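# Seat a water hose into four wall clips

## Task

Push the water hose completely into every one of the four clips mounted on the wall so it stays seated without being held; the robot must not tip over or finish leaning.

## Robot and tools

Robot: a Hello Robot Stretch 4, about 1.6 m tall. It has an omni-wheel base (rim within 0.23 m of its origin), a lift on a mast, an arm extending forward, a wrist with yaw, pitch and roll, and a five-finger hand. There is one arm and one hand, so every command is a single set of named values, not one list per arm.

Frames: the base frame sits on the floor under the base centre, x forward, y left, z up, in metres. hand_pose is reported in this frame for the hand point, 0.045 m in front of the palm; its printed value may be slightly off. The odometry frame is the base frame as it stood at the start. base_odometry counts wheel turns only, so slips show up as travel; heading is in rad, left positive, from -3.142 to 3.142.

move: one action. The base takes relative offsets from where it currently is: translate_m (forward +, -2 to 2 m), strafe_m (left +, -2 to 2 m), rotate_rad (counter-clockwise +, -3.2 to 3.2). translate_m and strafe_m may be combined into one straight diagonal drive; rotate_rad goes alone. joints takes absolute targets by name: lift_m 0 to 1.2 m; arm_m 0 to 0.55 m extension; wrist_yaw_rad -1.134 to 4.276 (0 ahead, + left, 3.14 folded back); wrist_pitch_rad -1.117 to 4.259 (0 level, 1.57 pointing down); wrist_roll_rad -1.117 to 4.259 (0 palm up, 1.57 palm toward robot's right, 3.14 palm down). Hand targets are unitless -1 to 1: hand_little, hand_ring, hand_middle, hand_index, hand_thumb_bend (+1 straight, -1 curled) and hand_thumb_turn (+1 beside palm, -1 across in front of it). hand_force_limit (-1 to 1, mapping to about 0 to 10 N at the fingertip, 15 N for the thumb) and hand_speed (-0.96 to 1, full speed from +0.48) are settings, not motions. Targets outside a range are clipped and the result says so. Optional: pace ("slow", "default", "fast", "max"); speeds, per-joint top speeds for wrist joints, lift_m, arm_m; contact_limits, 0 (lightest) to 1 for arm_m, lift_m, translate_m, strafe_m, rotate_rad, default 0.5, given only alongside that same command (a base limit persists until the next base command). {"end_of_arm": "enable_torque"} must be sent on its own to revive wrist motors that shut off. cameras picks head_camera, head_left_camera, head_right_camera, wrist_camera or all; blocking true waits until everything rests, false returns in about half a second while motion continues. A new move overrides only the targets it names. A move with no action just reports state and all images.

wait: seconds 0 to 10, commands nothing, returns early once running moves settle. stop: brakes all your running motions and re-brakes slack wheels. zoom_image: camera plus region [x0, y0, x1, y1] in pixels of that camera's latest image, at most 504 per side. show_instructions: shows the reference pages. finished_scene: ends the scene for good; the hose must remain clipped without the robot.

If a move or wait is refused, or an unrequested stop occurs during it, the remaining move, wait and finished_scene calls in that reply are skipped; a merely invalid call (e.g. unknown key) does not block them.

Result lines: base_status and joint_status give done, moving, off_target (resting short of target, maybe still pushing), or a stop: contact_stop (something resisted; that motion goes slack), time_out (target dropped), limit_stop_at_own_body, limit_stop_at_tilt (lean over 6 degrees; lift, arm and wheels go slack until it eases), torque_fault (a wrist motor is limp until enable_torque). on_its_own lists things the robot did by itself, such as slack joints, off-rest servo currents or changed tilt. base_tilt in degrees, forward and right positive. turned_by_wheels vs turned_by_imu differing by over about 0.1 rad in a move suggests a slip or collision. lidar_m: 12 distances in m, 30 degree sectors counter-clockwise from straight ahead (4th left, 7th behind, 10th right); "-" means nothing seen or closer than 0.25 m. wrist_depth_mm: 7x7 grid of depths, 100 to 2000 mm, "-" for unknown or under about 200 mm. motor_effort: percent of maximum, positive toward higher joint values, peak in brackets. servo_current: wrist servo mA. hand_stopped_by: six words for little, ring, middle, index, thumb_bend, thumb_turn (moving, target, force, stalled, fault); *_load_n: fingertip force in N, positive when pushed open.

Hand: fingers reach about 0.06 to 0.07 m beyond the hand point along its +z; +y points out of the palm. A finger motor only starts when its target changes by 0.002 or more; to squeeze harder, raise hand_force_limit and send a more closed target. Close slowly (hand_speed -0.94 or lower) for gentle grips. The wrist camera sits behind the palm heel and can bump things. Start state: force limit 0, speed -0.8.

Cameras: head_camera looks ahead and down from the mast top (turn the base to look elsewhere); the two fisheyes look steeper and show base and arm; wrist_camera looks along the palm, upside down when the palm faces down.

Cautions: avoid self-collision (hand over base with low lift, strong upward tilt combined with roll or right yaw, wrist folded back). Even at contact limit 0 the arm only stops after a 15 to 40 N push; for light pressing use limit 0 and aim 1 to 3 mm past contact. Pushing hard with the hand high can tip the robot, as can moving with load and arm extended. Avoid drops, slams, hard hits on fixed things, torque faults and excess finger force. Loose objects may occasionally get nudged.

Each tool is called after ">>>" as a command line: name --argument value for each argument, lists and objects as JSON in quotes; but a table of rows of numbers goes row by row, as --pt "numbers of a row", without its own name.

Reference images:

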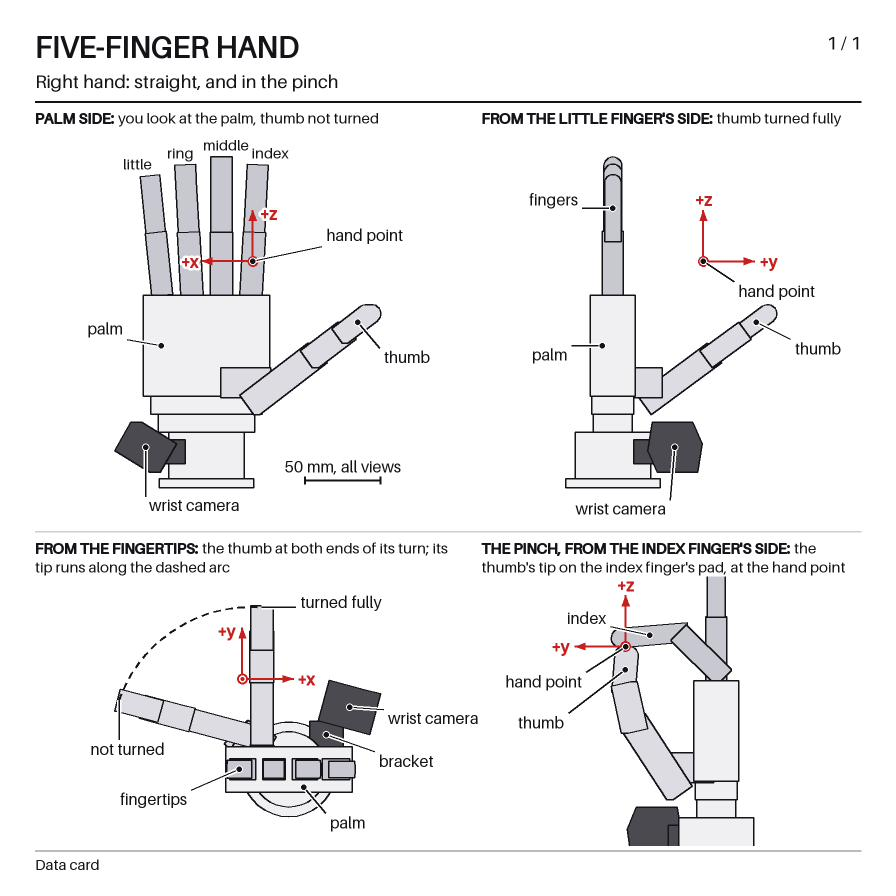

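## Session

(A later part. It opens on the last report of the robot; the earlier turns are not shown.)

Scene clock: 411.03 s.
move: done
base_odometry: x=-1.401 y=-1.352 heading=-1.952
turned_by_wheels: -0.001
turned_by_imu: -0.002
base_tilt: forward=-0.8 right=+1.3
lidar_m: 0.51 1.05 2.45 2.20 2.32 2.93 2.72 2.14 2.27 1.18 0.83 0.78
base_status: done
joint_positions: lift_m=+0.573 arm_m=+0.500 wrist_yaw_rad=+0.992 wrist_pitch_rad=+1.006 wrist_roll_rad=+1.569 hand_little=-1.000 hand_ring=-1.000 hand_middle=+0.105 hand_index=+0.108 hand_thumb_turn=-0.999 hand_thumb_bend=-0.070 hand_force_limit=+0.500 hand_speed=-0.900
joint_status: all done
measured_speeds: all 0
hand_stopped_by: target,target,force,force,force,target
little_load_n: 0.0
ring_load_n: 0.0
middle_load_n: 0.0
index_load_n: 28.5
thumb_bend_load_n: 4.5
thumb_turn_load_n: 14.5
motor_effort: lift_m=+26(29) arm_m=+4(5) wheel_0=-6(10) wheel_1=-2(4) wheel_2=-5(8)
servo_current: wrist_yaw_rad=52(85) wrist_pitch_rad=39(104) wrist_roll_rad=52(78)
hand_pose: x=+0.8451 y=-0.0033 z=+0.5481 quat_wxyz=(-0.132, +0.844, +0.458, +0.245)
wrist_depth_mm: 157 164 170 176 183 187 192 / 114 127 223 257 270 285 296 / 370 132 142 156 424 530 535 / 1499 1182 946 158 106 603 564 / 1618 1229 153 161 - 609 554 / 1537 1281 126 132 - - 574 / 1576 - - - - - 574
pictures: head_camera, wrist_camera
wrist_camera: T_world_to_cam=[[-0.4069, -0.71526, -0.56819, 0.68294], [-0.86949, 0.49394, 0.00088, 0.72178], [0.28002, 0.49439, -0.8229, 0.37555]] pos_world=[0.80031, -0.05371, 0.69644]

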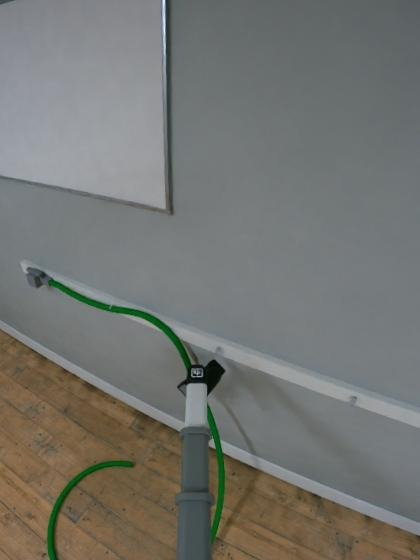

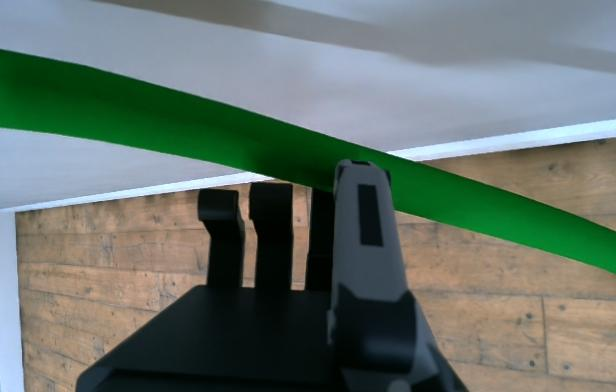

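>>> move --joints '{"wrist_pitch_rad": 0.85, "wrist_yaw_rad": 0.8}' --speeds '{"wrist_pitch_rad": 0.25, "wrist_yaw_rad": 0.2}' --cameras '["wrist_camera", "head_camera"]'

Scene clock: 418.00 s.
move: done
base_odometry: x=-1.401 y=-1.352 heading=-1.952
turned_by_wheels: +0.000
turned_by_imu: +0.000
base_tilt: forward=-0.7 right=+1.4
lidar_m: 0.52 1.06 2.46 2.19 2.33 2.94 2.72 2.16 2.26 1.18 0.83 0.78
base_status: not commanded
joint_positions: lift_m=+0.573 arm_m=+0.500 wrist_yaw_rad=+0.797 wrist_pitch_rad=+0.868 wrist_roll_rad=+1.569 hand_little=-1.000 hand_ring=-1.000 hand_middle=+0.105 hand_index=+0.108 hand_thumb_turn=-0.999 hand_thumb_bend=-0.071 hand_force_limit=+0.500 hand_speed=-0.900
joint_status: all done
measured_speeds: all 0
hand_stopped_by: target,target,force,force,force,target
little_load_n: 0.0
ring_load_n: 0.0
middle_load_n: 3.0
index_load_n: 25.0
thumb_bend_load_n: 7.5
thumb_turn_load_n: 11.5
motor_effort: lift_m=+26(27) arm_m=+4(5) wheel_0=-6(7) wheel_1=-2(2) wheel_2=-5(5)
servo_current: wrist_yaw_rad=33(72) wrist_pitch_rad=98(176) wrist_roll_rad=39(72)
hand_pose: x=+0.8600 y=-0.0176 z=+0.5628 quat_wxyz=(-0.133, +0.865, +0.365, +0.317)
wrist_depth_mm: 116 121 129 143 149 166 178 / 138 153 169 186 208 236 260 / 126 136 149 163 274 375 488 / 133 329 148 157 106 - 185 / 466 544 151 162 - 640 580 / - 1618 126 134 - - 580 / - - - - - - 580
pictures: head_camera, wrist_camera
wrist_camera: T_world_to_cam=[[-0.4779, -0.56157, -0.67547, 0.8112], [-0.75696, 0.65342, -0.00769, 0.6528], [0.44568, 0.50763, -0.73735, 0.20005]] pos_world=[0.79266, -0.07256, 0.70047]

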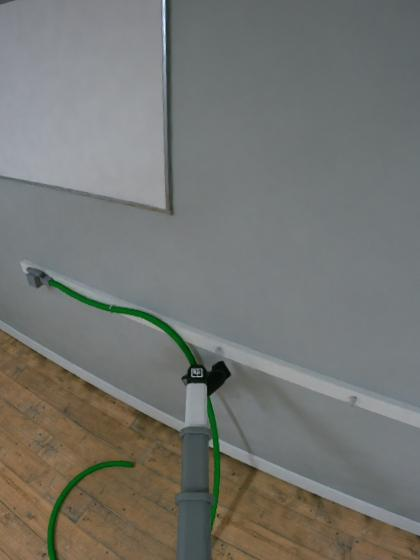

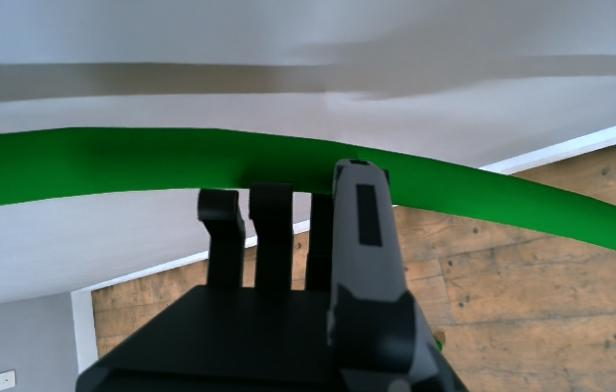

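>>> move --joints '{"wrist_pitch_rad": 0.65, "wrist_yaw_rad": 0.72}' --speeds '{"wrist_pitch_rad": 0.25, "wrist_yaw_rad": 0.2}' --cameras '["wrist_camera", "head_camera"]'

Scene clock: 423.37 s.
move: off_target
base_odometry: x=-1.401 y=-1.352 heading=-1.952
turned_by_wheels: +0.000
turned_by_imu: +0.000
base_tilt: forward=-0.8 right=+1.4
lidar_m: 0.52 1.04 2.46 2.17 2.31 2.93 2.72 2.14 2.27 1.17 0.83 0.76
base_status: not commanded
joint_positions: lift_m=+0.573 arm_m=+0.500 wrist_yaw_rad=+0.716 wrist_pitch_rad=+0.673 wrist_roll_rad=+1.569 hand_little=-1.000 hand_ring=-1.000 hand_middle=+0.105 hand_index=+0.108 hand_thumb_turn=-0.999 hand_thumb_bend=-0.070 hand_force_limit=+0.500 hand_speed=-0.900
joint_status: wrist_pitch_rad off_target (ended at +0.673, target +0.650); the others done
measured_speeds: all 0
hand_stopped_by: target,target,force,force,force,target
little_load_n: 0.0
ring_load_n: 0.0
middle_load_n: 5.0
index_load_n: 22.5
thumb_bend_load_n: 10.0
thumb_turn_load_n: 12.0
motor_effort: lift_m=+26(27) arm_m=+5(5) wheel_0=-6(7) wheel_1=-2(2) wheel_2=-5(5)
servo_current: wrist_yaw_rad=39(65) wrist_pitch_rad=130(202) wrist_roll_rad=46(72)
hand_pose: x=+0.8840 y=-0.0102 z=+0.5896 quat_wxyz=(-0.152, +0.843, +0.317, +0.407)
wrist_depth_mm: - 106 113 121 128 138 146 / 116 123 139 152 169 185 202 / 147 156 160 178 206 253 329 / 126 136 144 155 - - 181 / 345 394 151 149 - 668 615 / 500 - 118 134 - - 609 / - - - - - - 603
pictures: head_camera, wrist_camera
wrist_camera: T_world_to_cam=[[-0.41186, -0.42582, -0.80564, 0.86468], [-0.69992, 0.71395, -0.01954, 0.62339], [0.58351, 0.55583, -0.59209, -0.00153]] pos_world=[0.79335, -0.07603, 0.7079]

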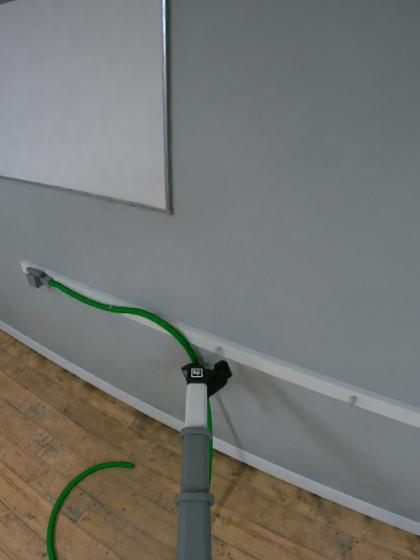

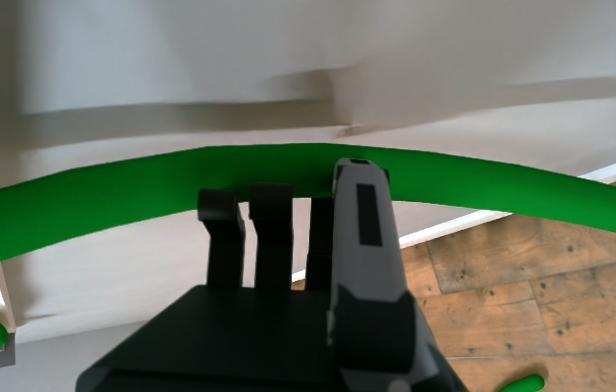

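>>> move --base '{"translate_m": -0.046, "strafe_m": -0.066}' --joints '{"wrist_pitch_rad": 0.75, "wrist_yaw_rad": 0.9, "lift_m": 0.68}' --speeds '{"wrist_pitch_rad": 0.1, "wrist_yaw_rad": 0.2, "lift_m": 0.1}' --pace "slow" --cameras '["all"]'

Scene clock: 439.63 s.
move: done
base_odometry: x=-1.446 y=-1.285 heading=-1.953
turned_by_wheels: -0.001
turned_by_imu: -0.002
base_tilt: forward=-0.8 right=+1.5
lidar_m: 0.49 1.08 2.54 2.25 2.48 2.92 2.61 2.10 2.18 1.21 0.84 0.78
base_status: done
joint_positions: lift_m=+0.679 arm_m=+0.500 wrist_yaw_rad=+0.891 wrist_pitch_rad=+0.757 wrist_roll_rad=+1.569 hand_little=-1.000 hand_ring=-1.000 hand_middle=+0.105 hand_index=+0.108 hand_thumb_turn=-1.000 hand_thumb_bend=-0.072 hand_force_limit=+0.500 hand_speed=-0.900
joint_status: all done
measured_speeds: all 0
hand_stopped_by: target,target,force,force,force,target
little_load_n: 0.0
ring_load_n: 0.0
middle_load_n: 1.0
index_load_n: 21.0
thumb_bend_load_n: 0.0
thumb_turn_load_n: 3.5
motor_effort: lift_m=+26(29) arm_m=+4(5) wheel_0=-3(8) wheel_1=-4(9) wheel_2=-5(8)
servo_current: wrist_yaw_rad=52(104) wrist_pitch_rad=46(130) wrist_roll_rad=33(65)
hand_pose: x=+0.8736 y=+0.0159 z=+0.6833 quat_wxyz=(-0.170, +0.828, +0.396, +0.357)
wrist_depth_mm: 138 115 114 121 171 180 194 / 167 142 123 222 232 249 268 / 156 155 156 163 336 413 466 / 164 466 159 159 111 - 647 / - - 151 161 - 768 654 / - - 126 134 - - 683 / - - - - - - 683
pictures: head_camera, head_left_camera, head_right_camera, wrist_camera
wrist_camera: T_world_to_cam=[[-0.37318, -0.54202, -0.75296, 0.87911], [-0.81408, 0.58057, -0.01446, 0.69772], [0.44498, 0.60758, -0.65791, 0.21061]] pos_world=[0.80235, -0.05654, 0.81059]

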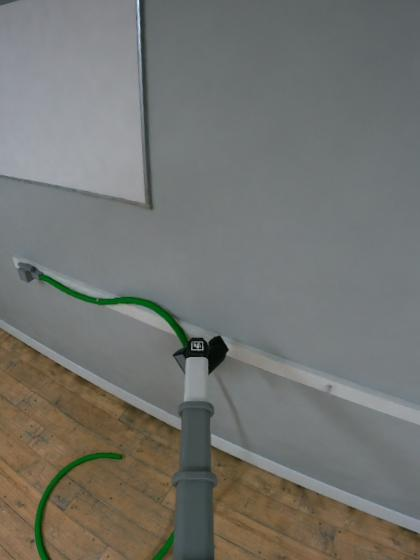

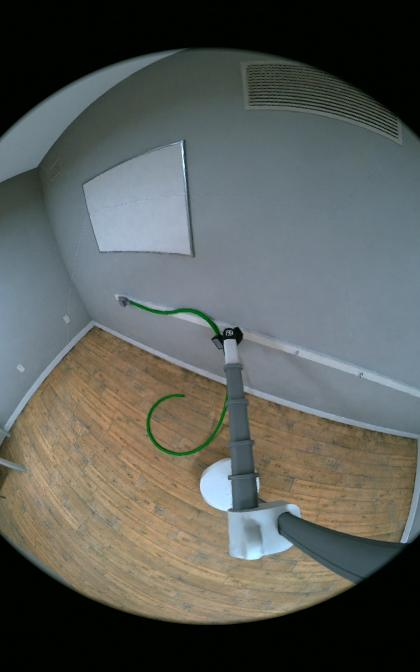

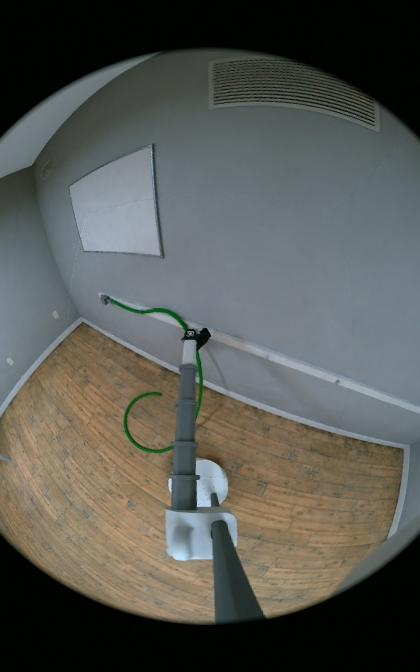

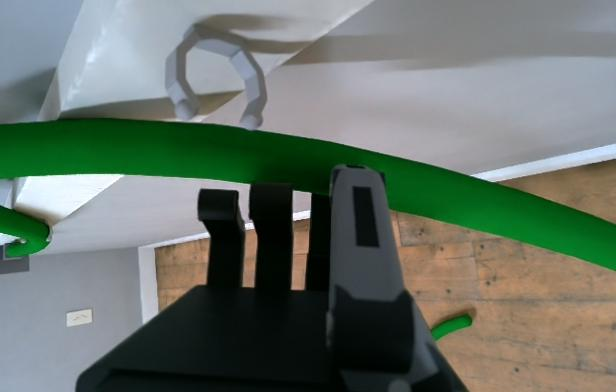

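>>> move --base '{"translate_m": -0.008, "strafe_m": 0.017}' --joints '{"wrist_pitch_rad": 1.0, "wrist_yaw_rad": 1.0, "lift_m": 0.755}' --speeds '{"wrist_pitch_rad": 0.2, "wrist_yaw_rad": 0.1, "lift_m": 0.08}' --pace "slow" --cameras '["all"]'

Scene clock: 456.60 s.
move: done
base_odometry: x=-1.427 y=-1.284 heading=-1.953
turned_by_wheels: -0.001
turned_by_imu: -0.001
base_tilt: forward=-0.8 right=+1.4
lidar_m: 0.46 1.11 2.53 2.24 2.46 2.91 2.63 2.09 2.21 1.21 0.86 0.81
base_status: done
joint_positions: lift_m=+0.754 arm_m=+0.500 wrist_yaw_rad=+0.992 wrist_pitch_rad=+1.005 wrist_roll_rad=+1.569 hand_little=-1.000 hand_ring=-1.000 hand_middle=+0.104 hand_index=+0.108 hand_thumb_turn=-1.000 hand_thumb_bend=-0.072 hand_force_limit=+0.500 hand_speed=-0.900
joint_status: all done
measured_speeds: all 0
hand_stopped_by: target,target,force,force,force,target
little_load_n: 0.0
ring_load_n: 0.0
middle_load_n: 0.0
index_load_n: 22.0
thumb_bend_load_n: -0.5
thumb_turn_load_n: 8.0
motor_effort: lift_m=+25(28) arm_m=+4(5) wheel_0=-7(11) wheel_1=+0(3) wheel_2=-4(6)
servo_current: wrist_yaw_rad=59(85) wrist_pitch_rad=52(85) wrist_roll_rad=59(65)
hand_pose: x=+0.8452 y=-0.0032 z=+0.7293 quat_wxyz=(-0.133, +0.844, +0.458, +0.246)
wrist_depth_mm: 190 173 161 159 234 241 245 / 151 149 154 327 347 364 375 / 484 512 153 157 496 609 699 / - 1537 1205 163 112 788 715 / 1863 1576 152 161 - 188 198 / 1921 1618 126 134 - - 723 / - - - - - - 715
pictures: head_camera, head_left_camera, head_right_camera, wrist_camera
wrist_camera: T_world_to_cam=[[-0.40678, -0.71482, -0.56882, 0.78637], [-0.86938, 0.49414, 0.00075, 0.72174], [0.28054, 0.49483, -0.82246, 0.52376]] pos_world=[0.80041, -0.05371, 0.87754]

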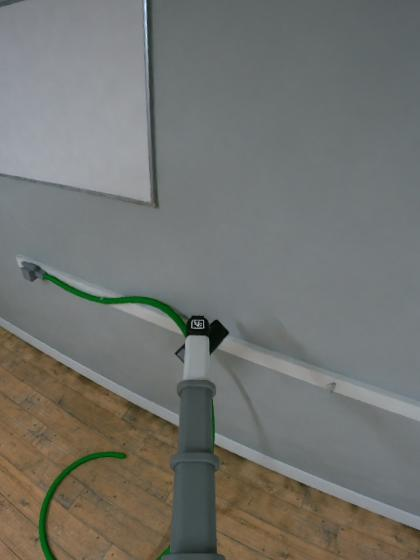

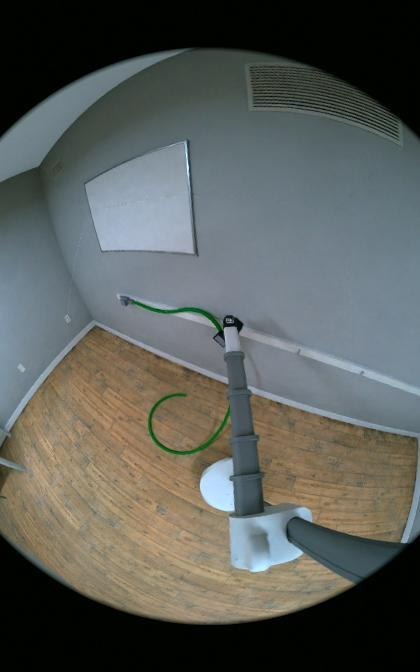

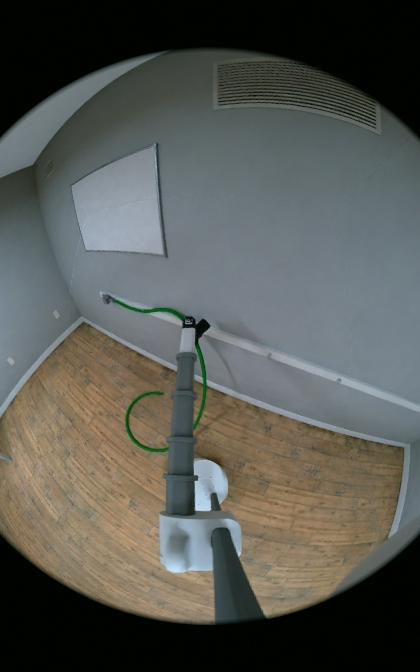

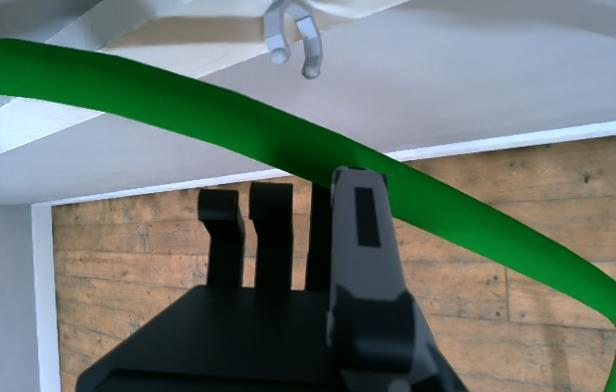

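>>> move --base '{"translate_m": 0.013, "strafe_m": 0.057}' --joints '{"wrist_pitch_rad": 1.35, "wrist_yaw_rad": 0.9, "lift_m": 0.785, "arm_m": 0.54}' --speeds '{"wrist_pitch_rad": 0.3, "wrist_yaw_rad": 0.1, "lift_m": 0.03, "arm_m": 0.05}' --pace "slow" --cameras '["all"]'

Scene clock: 486.43 s.
move: done
base_odometry: x=-1.379 y=-1.317 heading=-1.955
turned_by_wheels: -0.001
turned_by_imu: -0.002
base_tilt: forward=-0.8 right=+1.5
lidar_m: 0.41 1.07 2.46 2.16 2.33 2.89 2.72 2.13 2.26 1.25 0.87 0.81
base_status: done
joint_positions: lift_m=+0.785 arm_m=+0.540 wrist_yaw_rad=+0.898 wrist_pitch_rad=+1.353 wrist_roll_rad=+1.570 hand_little=-1.000 hand_ring=-1.000 hand_middle=+0.104 hand_index=+0.108 hand_thumb_turn=-0.999 hand_thumb_bend=-0.072 hand_force_limit=+0.500 hand_speed=-0.900
joint_status: all done
measured_speeds: all 0
hand_stopped_by: target,target,force,force,force,target
little_load_n: 0.0
ring_load_n: 0.0
middle_load_n: 0.0
index_load_n: 25.0
thumb_bend_load_n: -1.0
thumb_turn_load_n: 11.0
motor_effort: lift_m=+25(28) arm_m=+6(11) wheel_0=-6(11) wheel_1=+0(5) wheel_2=-7(12)
servo_current: wrist_yaw_rad=46(72) wrist_pitch_rad=39(78) wrist_roll_rad=52(72)
hand_pose: x=+0.8372 y=-0.0781 z=+0.7399 quat_wxyz=(-0.047, +0.895, +0.432, +0.098)
wrist_depth_mm: 148 142 139 149 159 247 259 / 130 136 146 282 342 402 442 / 342 394 149 153 500 820 798 / 544 1060 976 158 109 831 798 / 1160 1042 152 161 - 204 798 / 1160 1098 126 134 - - 778 / 1160 - - - - - 809
pictures: head_camera, head_left_camera, head_right_camera, wrist_camera
wrist_camera: T_world_to_cam=[[-0.56303, -0.78607, -0.25511, 0.62865], [-0.81615, 0.57742, 0.02204, 0.69796], [0.12998, 0.22062, -0.96666, 0.78319]] pos_world=[0.8218, -0.08163, 0.90206]

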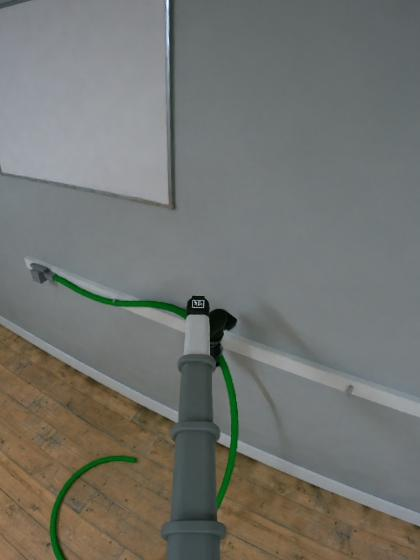

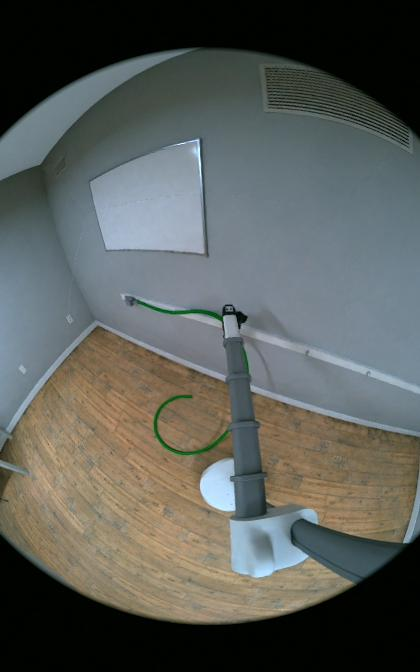

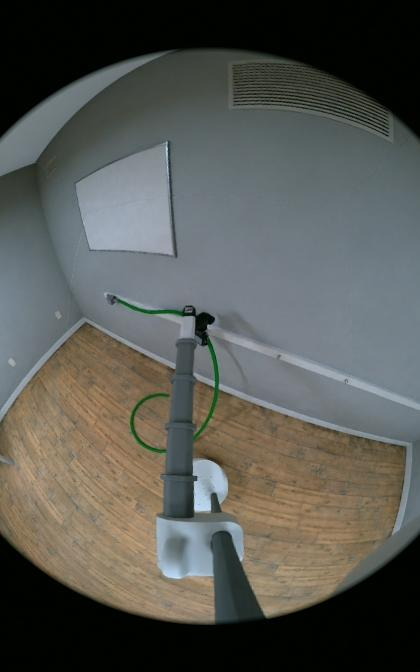

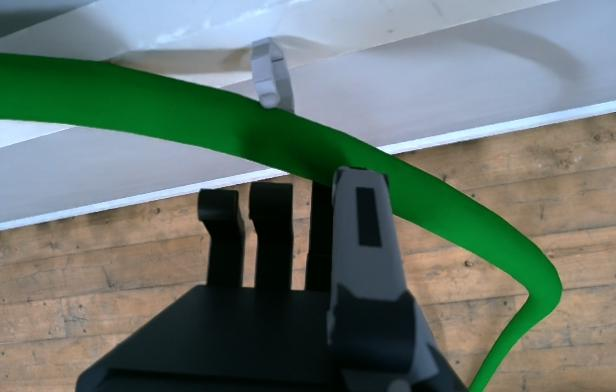

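>>> move --base '{"translate_m": 0.0132, "strafe_m": -0.0071}' --joints '{"lift_m": 0.780}' --pace "slow" --contact_limits '{"translate_m": 0.3}' --cameras '["wrist_camera"]'

Scene clock: 497.97 s.
move: done
base_odometry: x=-1.390 y=-1.326 heading=-1.955
turned_by_wheels: +0.000
turned_by_imu: +0.001
base_tilt: forward=-0.7 right=+1.4
lidar_m: 0.41 1.07 2.47 2.16 2.34 2.91 2.71 2.13 2.25 1.22 0.86 0.81
base_status: done
joint_positions: lift_m=+0.780 arm_m=+0.540 wrist_yaw_rad=+0.895 wrist_pitch_rad=+1.360 wrist_roll_rad=+1.570 hand_little=-1.000 hand_ring=-1.000 hand_middle=+0.104 hand_index=+0.108 hand_thumb_turn=-0.999 hand_thumb_bend=-0.076 hand_force_limit=+0.500 hand_speed=-0.900
joint_status: all done
measured_speeds: all 0
hand_stopped_by: target,target,force,force,force,target
little_load_n: 0.0
ring_load_n: 0.0
middle_load_n: 0.0
index_load_n: 28.5
thumb_bend_load_n: -21.5
thumb_turn_load_n: 12.0
motor_effort: lift_m=+15(22) arm_m=+6(6) wheel_0=+2(6) wheel_1=+2(3) wheel_2=-10(13)
servo_current: wrist_yaw_rad=46(59) wrist_pitch_rad=59(59) wrist_roll_rad=46(65)
contact_limits: translate_m 0.3
hand_pose: x=+0.8360 y=-0.0796 z=+0.7356 quat_wxyz=(-0.046, +0.896, +0.430, +0.095)
wrist_depth_mm: 135 130 124 128 135 150 254 / 141 144 145 179 306 366 421 / 125 132 140 153 512 820 788 / 496 1008 145 153 163 831 798 / 1118 1060 152 161 - 242 788 / 1118 1060 126 134 - - 798 / 1138 - - - - - 809
wrist_camera: T_world_to_cam=[[-0.56681, -0.78541, -0.24872, 0.62423], [-0.81406, 0.58034, 0.02256, 0.69606], [0.12663, 0.21526, -0.96831, 0.78302]] pos_world=[0.8213, -0.08223, 0.89776]

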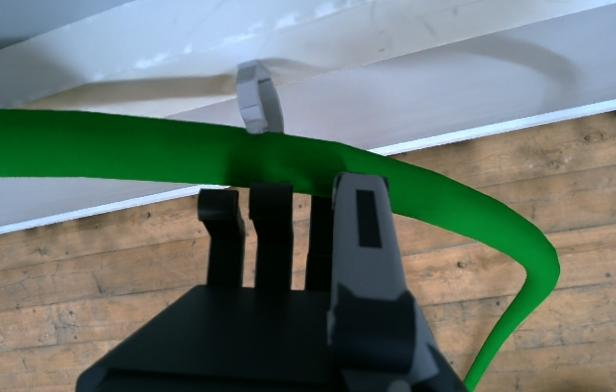

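>>> zoom_image --camera "wrist_camera" --region '[180, 40, 340, 200]'

Scaled by 3.150.

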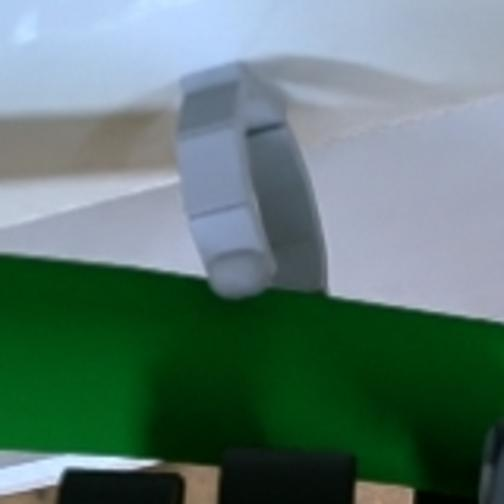

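>>> move --base '{"translate_m": 0.0044, "strafe_m": -0.0024}' --pace "slow" --contact_limits '{"translate_m": 0.4}' --cameras '["wrist_camera"]'

>>> zoom_image --camera "wrist_camera" --region '[180, 40, 400, 240]'

Scene clock: 511.10 s.
move: done
base_odometry: x=-1.394 y=-1.329 heading=-1.955
turned_by_wheels: -0.001
turned_by_imu: -0.001
base_tilt: forward=-0.7 right=+1.4
lidar_m: 0.39 1.09 2.47 2.18 2.34 2.91 2.70 2.14 2.26 1.20 0.86 0.80
base_status: done
joint_positions: lift_m=+0.780 arm_m=+0.540 wrist_yaw_rad=+0.894 wrist_pitch_rad=+1.362 wrist_roll_rad=+1.571 hand_little=-1.000 hand_ring=-1.000 hand_middle=+0.104 hand_index=+0.108 hand_thumb_turn=-0.999 hand_thumb_bend=-0.078 hand_force_limit=+0.500 hand_speed=-0.900
joint_status: not commanded
measured_speeds: all 0
hand_stopped_by: target,target,force,force,force,target
little_load_n: 0.0
ring_load_n: 0.0
middle_load_n: 0.0
index_load_n: 29.0
thumb_bend_load_n: -28.0
thumb_turn_load_n: 12.5
motor_effort: lift_m=+15(15) arm_m=+6(6) wheel_0=+3(6) wheel_1=+2(3) wheel_2=-12(13)
servo_current: wrist_yaw_rad=46(59) wrist_pitch_rad=59(72) wrist_roll_rad=65(65)
contact_limits: translate_m 0.4
hand_pose: x=+0.8356 y=-0.0801 z=+0.7355 quat_wxyz=(-0.045, +0.897, +0.430, +0.094)
wrist_depth_mm: 128 128 122 118 131 146 245 / 138 137 141 167 301 355 415 / 126 134 143 161 488 820 788 / 126 135 140 153 161 820 798 / 1118 1025 152 161 - 820 798 / 1098 1060 126 131 - - 798 / 1118 - - - - - 809
wrist_camera: T_world_to_cam=[[-0.56831, -0.78495, -0.24674, 0.62337], [-0.81317, 0.58159, 0.02275, 0.69527], [0.12565, 0.21357, -0.96881, 0.78422]] pos_world=[0.82111, -0.08253, 0.89776]

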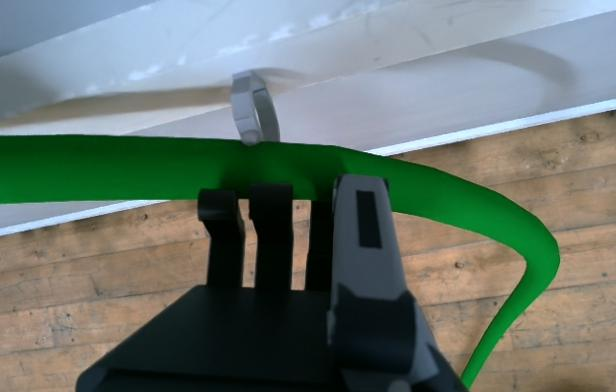

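Scaled by 2.291.

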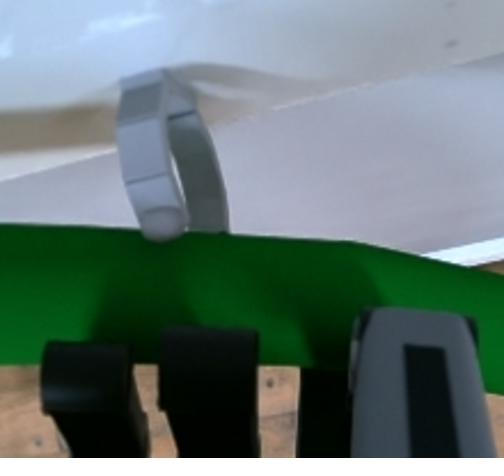

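>>> move --joints '{"hand_thumb_bend": -0.2}' --cameras '["wrist_camera"]'

Scene clock: 516.33 s.
move: done
base_odometry: x=-1.394 y=-1.330 heading=-1.954
turned_by_wheels: +0.001
turned_by_imu: +0.001
base_tilt: forward=-0.7 right=+1.5
lidar_m: 0.45 1.07 2.46 2.18 2.32 2.90 2.73 2.14 2.27 1.18 0.85 0.80
base_status: not commanded
joint_positions: lift_m=+0.780 arm_m=+0.540 wrist_yaw_rad=+0.897 wrist_pitch_rad=+1.358 wrist_roll_rad=+1.571 hand_little=-1.000 hand_ring=-1.000 hand_middle=+0.104 hand_index=+0.108 hand_thumb_turn=-1.000 hand_thumb_bend=-0.204 hand_force_limit=+0.500 hand_speed=-0.900
joint_status: all done
measured_speeds: translate_m=+0.000 strafe_m=+0.000 rotate_rad=+0.000 lift_m=+0.000 arm_m=+0.000 wrist_yaw_rad=+0.000 wrist_pitch_rad=-0.001 wrist_roll_rad=+0.000
hand_stopped_by: target,target,force,force,target,target
little_load_n: 0.0
ring_load_n: 0.0
middle_load_n: 0.0
index_load_n: 14.5
thumb_bend_load_n: -10.0
thumb_turn_load_n: 0.5
motor_effort: lift_m=+17(17) arm_m=+6(7) wheel_0=+6(6) wheel_1=+2(3) wheel_2=-1(13)
servo_current: wrist_yaw_rad=46(59) wrist_pitch_rad=52(72) wrist_roll_rad=39(72)
contact_limits: translate_m 0.4
hand_pose: x=+0.8363 y=-0.0791 z=+0.7355 quat_wxyz=(-0.046, +0.896, +0.431, +0.096)
wrist_depth_mm: 130 131 124 120 128 140 156 / 143 136 145 145 287 332 387 / 119 125 134 145 421 809 778 / 121 991 131 144 155 224 809 / 1138 1060 152 161 - 820 788 / 1160 1078 126 134 - - 798 / 1160 - - - - - 798
wrist_camera: T_world_to_cam=[[-0.56519, -0.78622, -0.24983, 0.6242], [-0.81516, 0.5788, 0.02263, 0.69684], [0.12681, 0.21645, -0.96803, 0.78251]] pos_world=[0.8216, -0.08194, 0.89766]

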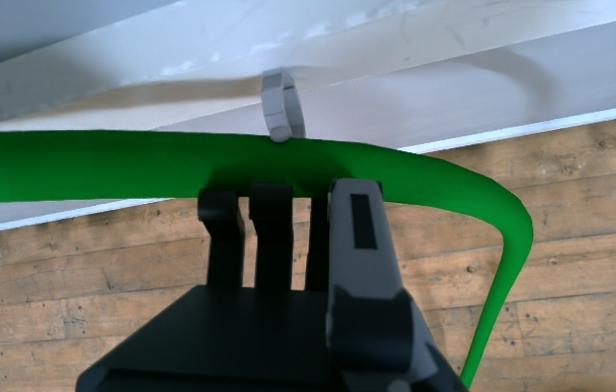

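>>> move --cameras '["all"]'

>>> zoom_image --camera "head_left_camera" --region '[100, 270, 280, 470]'

>>> zoom_image --camera "head_camera" --region '[0, 240, 260, 420]'

Scene clock: 524.87 s.
base_odometry: x=-1.394 y=-1.330 heading=-1.954
turned_by_wheels: +0.000
turned_by_imu: +0.000
base_tilt: forward=-0.8 right=+1.5
lidar_m: 0.46 1.07 2.46 2.13 2.36 2.92 2.69 2.15 2.26 1.22 0.85 0.79
base_status: not commanded
joint_positions: lift_m=+0.780 arm_m=+0.540 wrist_yaw_rad=+0.897 wrist_pitch_rad=+1.358 wrist_roll_rad=+1.571 hand_little=-1.000 hand_ring=-1.000 hand_middle=+0.104 hand_index=+0.108 hand_thumb_turn=-1.000 hand_thumb_bend=-0.204 hand_force_limit=+0.500 hand_speed=-0.900
joint_status: all done
measured_speeds: all 0
hand_stopped_by: target,target,force,force,target,target
little_load_n: 0.0
ring_load_n: 0.0
middle_load_n: 0.0
index_load_n: 14.5
thumb_bend_load_n: -10.0
thumb_turn_load_n: 0.5
motor_effort: lift_m=+17(17) arm_m=+6(7) wheel_0=+6(6) wheel_1=+2(3) wheel_2=-1(13)
servo_current: wrist_yaw_rad=46(59) wrist_pitch_rad=65(72) wrist_roll_rad=20(72)
contact_limits: translate_m 0.4
hand_pose: x=+0.8363 y=-0.0791 z=+0.7355 quat_wxyz=(-0.046, +0.896, +0.431, +0.096) (m; base frame)
wrist_depth_mm: 129 131 124 120 128 140 156 / 143 136 144 145 286 334 389 / 119 125 134 145 421 809 788 / 121 133 131 144 155 224 788 / 1160 1060 152 161 - 831 798 / 1160 1078 127 134 - - 798 / 1138 - - - - - 798
pictures: head_camera, head_left_camera, head_right_camera, wrist_camera
camera_calibration:
wrist_camera: T_world_to_cam=[[-0.56519, -0.78622, -0.24983, 0.6242], [-0.81516, 0.5788, 0.02263, 0.69684], [0.12681, 0.21645, -0.96803, 0.78251]] pos_world=[0.8216, -0.08194, 0.89766]

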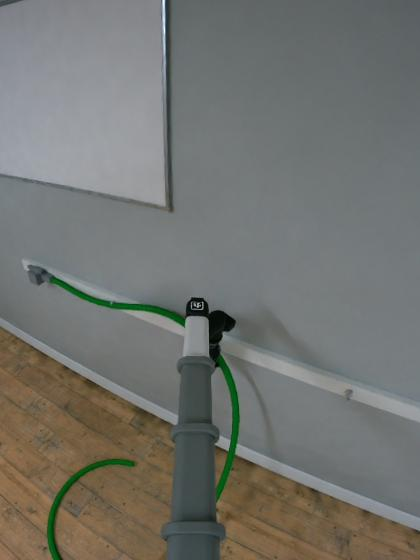

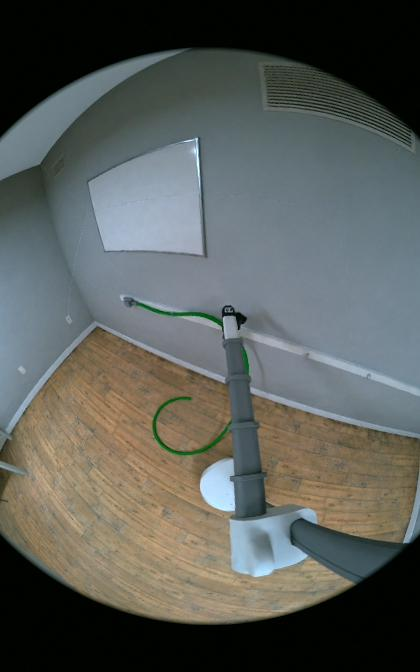

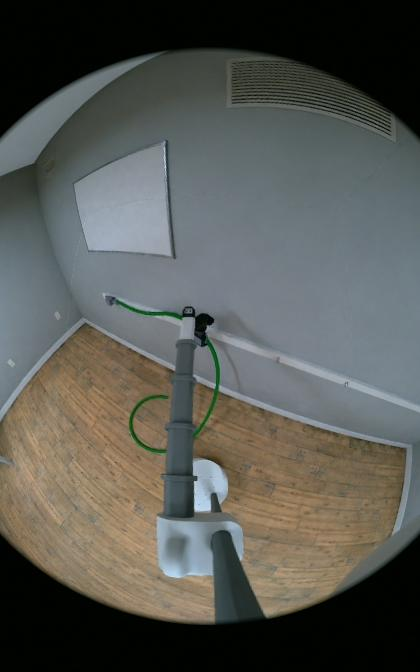

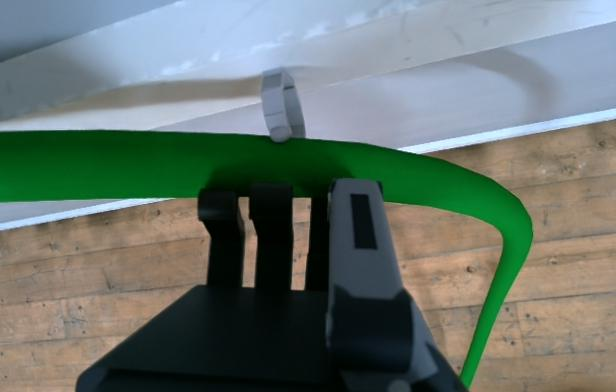

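Scaled by 2.520 from the camera's image (finer frame: 600x960).

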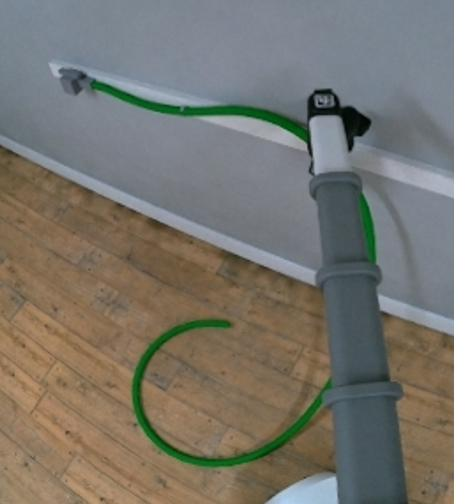

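Scaled by 1.938 from the camera's image (finer frame: 1200x1600).

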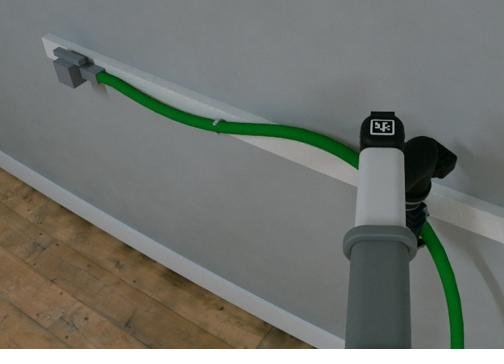

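>>> move --base '{"translate_m": -0.0105, "strafe_m": -0.0194}' --pace "slow" --cameras '["wrist_camera"]'

Scene clock: 535.73 s.
move: done
base_odometry: x=-1.408 y=-1.313 heading=-1.954
turned_by_wheels: +0.001
turned_by_imu: +0.001
base_tilt: forward=-0.7 right=+1.4
lidar_m: 0.43 1.09 2.48 2.16 2.36 2.92 2.66 2.11 2.23 1.21 0.87 0.80
base_status: done
joint_positions: lift_m=+0.780 arm_m=+0.540 wrist_yaw_rad=+0.900 wrist_pitch_rad=+1.351 wrist_roll_rad=+1.571 hand_little=-1.000 hand_ring=-1.000 hand_middle=+0.104 hand_index=+0.108 hand_thumb_turn=-1.000 hand_thumb_bend=-0.204 hand_force_limit=+0.500 hand_speed=-0.900
joint_status: not commanded
measured_speeds: all 0
hand_stopped_by: target,target,force,force,target,target
little_load_n: 0.0
ring_load_n: 0.5
middle_load_n: 0.0
index_load_n: 10.0
thumb_bend_load_n: -8.5
thumb_turn_load_n: -1.5
motor_effort: lift_m=+16(17) arm_m=+6(7) wheel_0=+6(12) wheel_1=+1(3) wheel_2=+3(8)
servo_current: wrist_yaw_rad=46(52) wrist_pitch_rad=46(52) wrist_roll_rad=33(72)
hand_pose: x=+0.8376 y=-0.0775 z=+0.7356 quat_wxyz=(-0.048, +0.895, +0.433, +0.099)
wrist_depth_mm: 133 134 127 120 124 134 152 / 147 139 144 164 285 324 364 / 163 171 143 168 418 759 778 / 133 136 138 148 159 216 778 / 1182 1098 152 161 - 831 788 / 1160 1118 126 134 - - 798 / 1205 - - - - - 788
wrist_camera: T_world_to_cam=[[-0.56139, -0.78676, -0.2566, 0.62795], [-0.81723, 0.57588, 0.02226, 0.69864], [0.13025, 0.2222, -0.96626, 0.77835]] pos_world=[0.8221, -0.08124, 0.89766]

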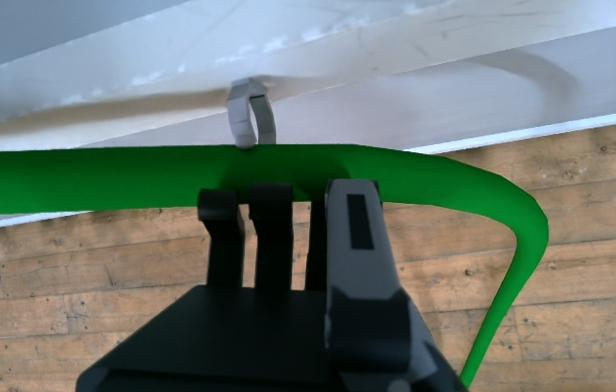

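>>> zoom_image --camera "wrist_camera" --region '[180, 60, 340, 220]'

>>> move --base '{"translate_m": 0.0053, "strafe_m": -0.0028}' --pace "slow" --contact_limits '{"translate_m": 0.4}' --cameras '["wrist_camera"]'

>>> zoom_image --camera "wrist_camera" --region '[180, 60, 340, 220]'

Scaled by 3.150.

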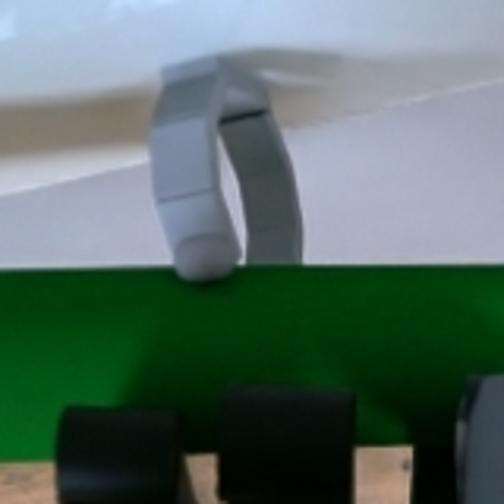

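Scene clock: 540.67 s.
move: done
base_odometry: x=-1.413 y=-1.316 heading=-1.952
turned_by_wheels: +0.001
turned_by_imu: +0.001
base_tilt: forward=-0.8 right=+1.4
lidar_m: 0.42 1.07 2.49 2.19 2.39 2.91 2.66 2.12 2.23 1.18 0.85 0.79
base_status: done
joint_positions: lift_m=+0.780 arm_m=+0.540 wrist_yaw_rad=+0.900 wrist_pitch_rad=+1.352 wrist_roll_rad=+1.571 hand_little=-1.000 hand_ring=-1.000 hand_middle=+0.104 hand_index=+0.108 hand_thumb_turn=-1.000 hand_thumb_bend=-0.205 hand_force_limit=+0.500 hand_speed=-0.900
joint_status: not commanded
measured_speeds: all 0
hand_stopped_by: target,target,force,force,target,target
little_load_n: 0.0
ring_load_n: 0.0
middle_load_n: 0.0
index_load_n: 11.0
thumb_bend_load_n: -16.0
thumb_turn_load_n: -0.5
motor_effort: lift_m=+16(17) arm_m=+6(6) wheel_0=+10(15) wheel_1=+7(7) wheel_2=-1(5)
servo_current: wrist_yaw_rad=33(46) wrist_pitch_rad=39(46) wrist_roll_rad=52(72)
contact_limits: translate_m 0.4
hand_pose: x=+0.8375 y=-0.0775 z=+0.7356 quat_wxyz=(-0.048, +0.895, +0.433, +0.098)
wrist_depth_mm: 130 130 124 117 114 126 141 / 142 136 143 159 274 314 353 / 160 176 143 167 424 768 788 / 132 135 138 146 156 208 788 / 1160 1078 152 161 - 831 778 / 1138 1098 127 134 - - 798 / 1182 - - - - - 798
wrist_camera: T_world_to_cam=[[-0.56143, -0.78681, -0.25637, 0.62777], [-0.81723, 0.57589, 0.02223, 0.69867], [0.13015, 0.22199, -0.96632, 0.77847]] pos_world=[0.8221, -0.08124, 0.89766]

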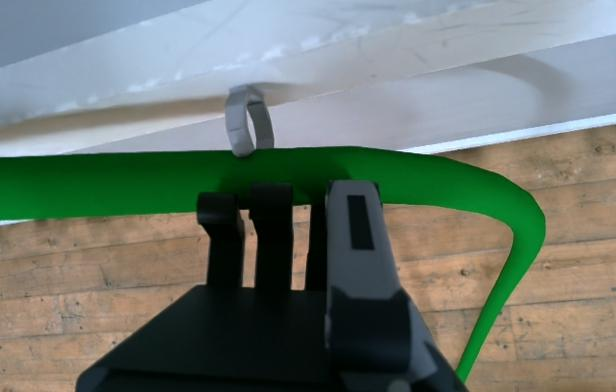

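Scaled by 3.150.

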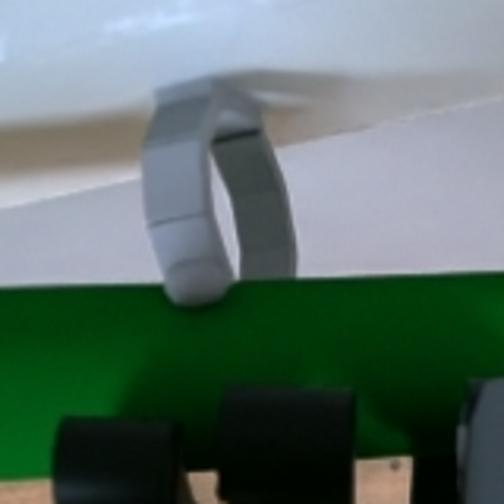

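>>> move --joints '{"hand_thumb_bend": -0.35}' --cameras '["wrist_camera"]'

Scene clock: 557.20 s.
move: done
base_odometry: x=-1.413 y=-1.316 heading=-1.952
turned_by_wheels: +0.000
turned_by_imu: +0.000
base_tilt: forward=-0.7 right=+1.3
lidar_m: 0.44 1.08 2.49 2.18 2.35 2.92 2.67 2.10 2.22 1.20 0.84 0.80
base_status: not commanded
joint_positions: lift_m=+0.780 arm_m=+0.540 wrist_yaw_rad=+0.900 wrist_pitch_rad=+1.352 wrist_roll_rad=+1.571 hand_little=-1.000 hand_ring=-1.000 hand_middle=+0.104 hand_index=+0.108 hand_thumb_turn=-1.000 hand_thumb_bend=-0.350 hand_force_limit=+0.500 hand_speed=-0.900
joint_status: all done
measured_speeds: all 0
hand_stopped_by: target,target,force,force,target,target
little_load_n: 0.0
ring_load_n: 0.0
middle_load_n: 0.0
index_load_n: 13.5
thumb_bend_load_n: 0.0
thumb_turn_load_n: 0.0
motor_effort: lift_m=+17(17) arm_m=+6(6) wheel_0=+10(10) wheel_1=+7(7) wheel_2=-1(1)
servo_current: wrist_yaw_rad=39(52) wrist_pitch_rad=39(46) wrist_roll_rad=20(65)
contact_limits: translate_m 0.4
hand_pose: x=+0.8375 y=-0.0775 z=+0.7356 quat_wxyz=(-0.048, +0.895, +0.433, +0.098)
wrist_depth_mm: 129 130 124 119 114 124 129 / 143 136 140 160 277 312 332 / 155 165 144 167 415 603 788 / 132 136 138 146 159 222 778 / 1138 1060 152 161 - 842 788 / 1160 1078 126 133 - - 798 / 1182 - - - - - 788
wrist_camera: T_world_to_cam=[[-0.56143, -0.78681, -0.25637, 0.62777], [-0.81723, 0.57589, 0.02223, 0.69867], [0.13015, 0.22199, -0.96632, 0.77847]] pos_world=[0.8221, -0.08124, 0.89766]

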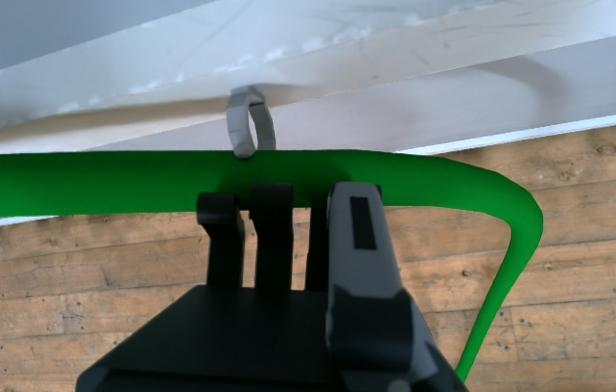

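>>> move --base '{"translate_m": 0.0088, "strafe_m": -0.0047}' --joints '{"lift_m": 0.778}' --pace "slow" --contact_limits '{"translate_m": 0.5}' --cameras '["wrist_camera"]'

>>> zoom_image --camera "wrist_camera" --region '[180, 60, 340, 220]'

Scene clock: 561.00 s.
move: done
base_odometry: x=-1.420 y=-1.322 heading=-1.950
turned_by_wheels: +0.002
turned_by_imu: +0.002
base_tilt: forward=-0.8 right=+1.4
lidar_m: 0.44 1.08 2.49 2.20 2.36 2.91 2.63 2.13 2.23 1.17 0.82 0.78
base_status: done
joint_positions: lift_m=+0.778 arm_m=+0.540 wrist_yaw_rad=+0.901 wrist_pitch_rad=+1.352 wrist_roll_rad=+1.571 hand_little=-1.000 hand_ring=-1.000 hand_middle=+0.104 hand_index=+0.108 hand_thumb_turn=-1.000 hand_thumb_bend=-0.351 hand_force_limit=+0.500 hand_speed=-0.900
joint_status: all done
measured_speeds: all 0
hand_stopped_by: target,target,force,force,target,target
little_load_n: 0.0
ring_load_n: 0.0
middle_load_n: 0.0
index_load_n: 14.5
thumb_bend_load_n: -4.0
thumb_turn_load_n: 0.0
motor_effort: lift_m=+15(16) arm_m=+6(6) wheel_0=+19(20) wheel_1=+10(10) wheel_2=-3(6)
servo_current: wrist_yaw_rad=39(52) wrist_pitch_rad=33(46) wrist_roll_rad=39(65)
contact_limits: translate_m 0.5
hand_pose: x=+0.8375 y=-0.0776 z=+0.7337 quat_wxyz=(-0.047, +0.895, +0.433, +0.098)
wrist_depth_mm: 123 126 121 114 109 106 - / 138 132 128 141 159 300 329 / 143 143 141 312 418 788 778 / 135 136 138 146 160 206 788 / 1138 1078 152 161 - 820 788 / 1160 1078 126 134 - - 809 / 1160 - - - - - 798
wrist_camera: T_world_to_cam=[[-0.56103, -0.78738, -0.25549, 0.62612], [-0.81761, 0.57534, 0.02229, 0.69893], [0.12944, 0.22139, -0.96656, 0.77738]] pos_world=[0.8221, -0.08124, 0.89576]

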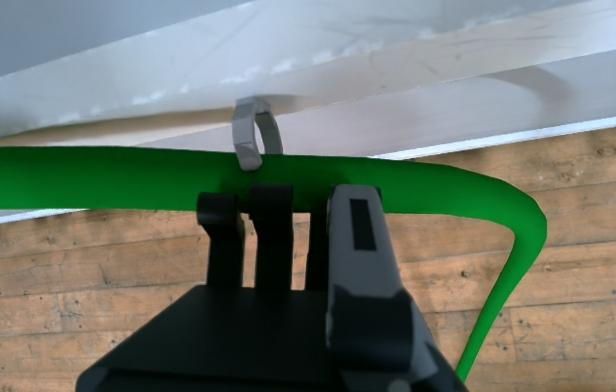

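Scaled by 3.150.

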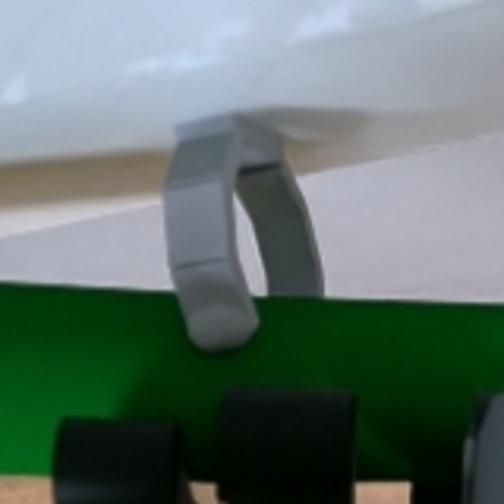

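>>> move --base '{"translate_m": 0.007, "strafe_m": -0.0038}' --pace "slow" --contact_limits '{"translate_m": 0.6}' --cameras '["wrist_camera"]'

>>> zoom_image --camera "wrist_camera" --region '[180, 60, 340, 220]'

Scene clock: 565.40 s.
move: done
base_odometry: x=-1.426 y=-1.327 heading=-1.949
turned_by_wheels: +0.001
turned_by_imu: +0.001
base_tilt: forward=-0.7 right=+1.5
lidar_m: 0.45 1.04 2.50 2.20 2.39 2.94 2.65 2.10 2.24 1.16 0.82 0.77
base_status: done
joint_positions: lift_m=+0.778 arm_m=+0.540 wrist_yaw_rad=+0.901 wrist_pitch_rad=+1.354 wrist_roll_rad=+1.571 hand_little=-1.000 hand_ring=-1.000 hand_middle=+0.104 hand_index=+0.107 hand_thumb_turn=-1.000 hand_thumb_bend=-0.351 hand_force_limit=+0.500 hand_speed=-0.900
joint_status: not commanded
measured_speeds: all 0
hand_stopped_by: target,target,force,force,target,target
little_load_n: 0.0
ring_load_n: 0.0
middle_load_n: 0.0
index_load_n: 7.0
thumb_bend_load_n: -3.0
thumb_turn_load_n: -0.5
motor_effort: lift_m=+16(16) arm_m=+6(6) wheel_0=+8(20) wheel_1=+6(11) wheel_2=-1(8)
servo_current: wrist_yaw_rad=46(52) wrist_pitch_rad=46(52) wrist_roll_rad=39(59)
contact_limits: translate_m 0.6
hand_pose: x=+0.8373 y=-0.0778 z=+0.7336 quat_wxyz=(-0.047, +0.895, +0.433, +0.098)
wrist_depth_mm: 107 109 116 117 111 105 - / 128 132 124 118 116 137 309 / 145 139 141 165 382 525 759 / 137 138 138 146 158 200 798 / 1138 1078 152 161 - 831 778 / 1160 1078 126 134 - - 788 / 1160 - - - - - 798
wrist_camera: T_world_to_cam=[[-0.56129, -0.78757, -0.25435, 0.62528], [-0.81755, 0.57543, 0.02236, 0.69882], [0.12874, 0.22049, -0.96685, 0.77814]] pos_world=[0.8221, -0.08124, 0.89576]

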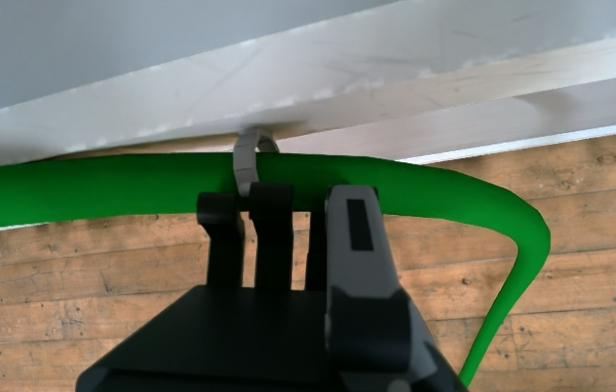

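Scaled by 3.150.

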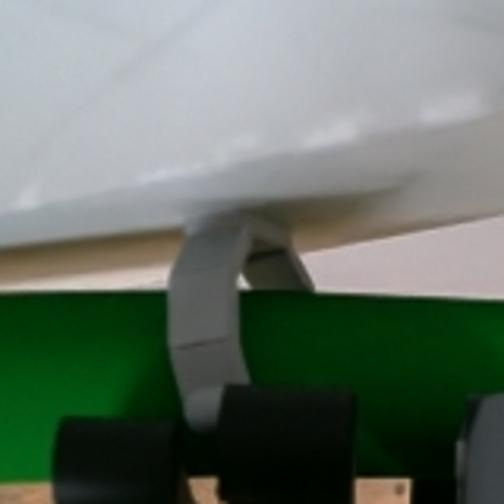

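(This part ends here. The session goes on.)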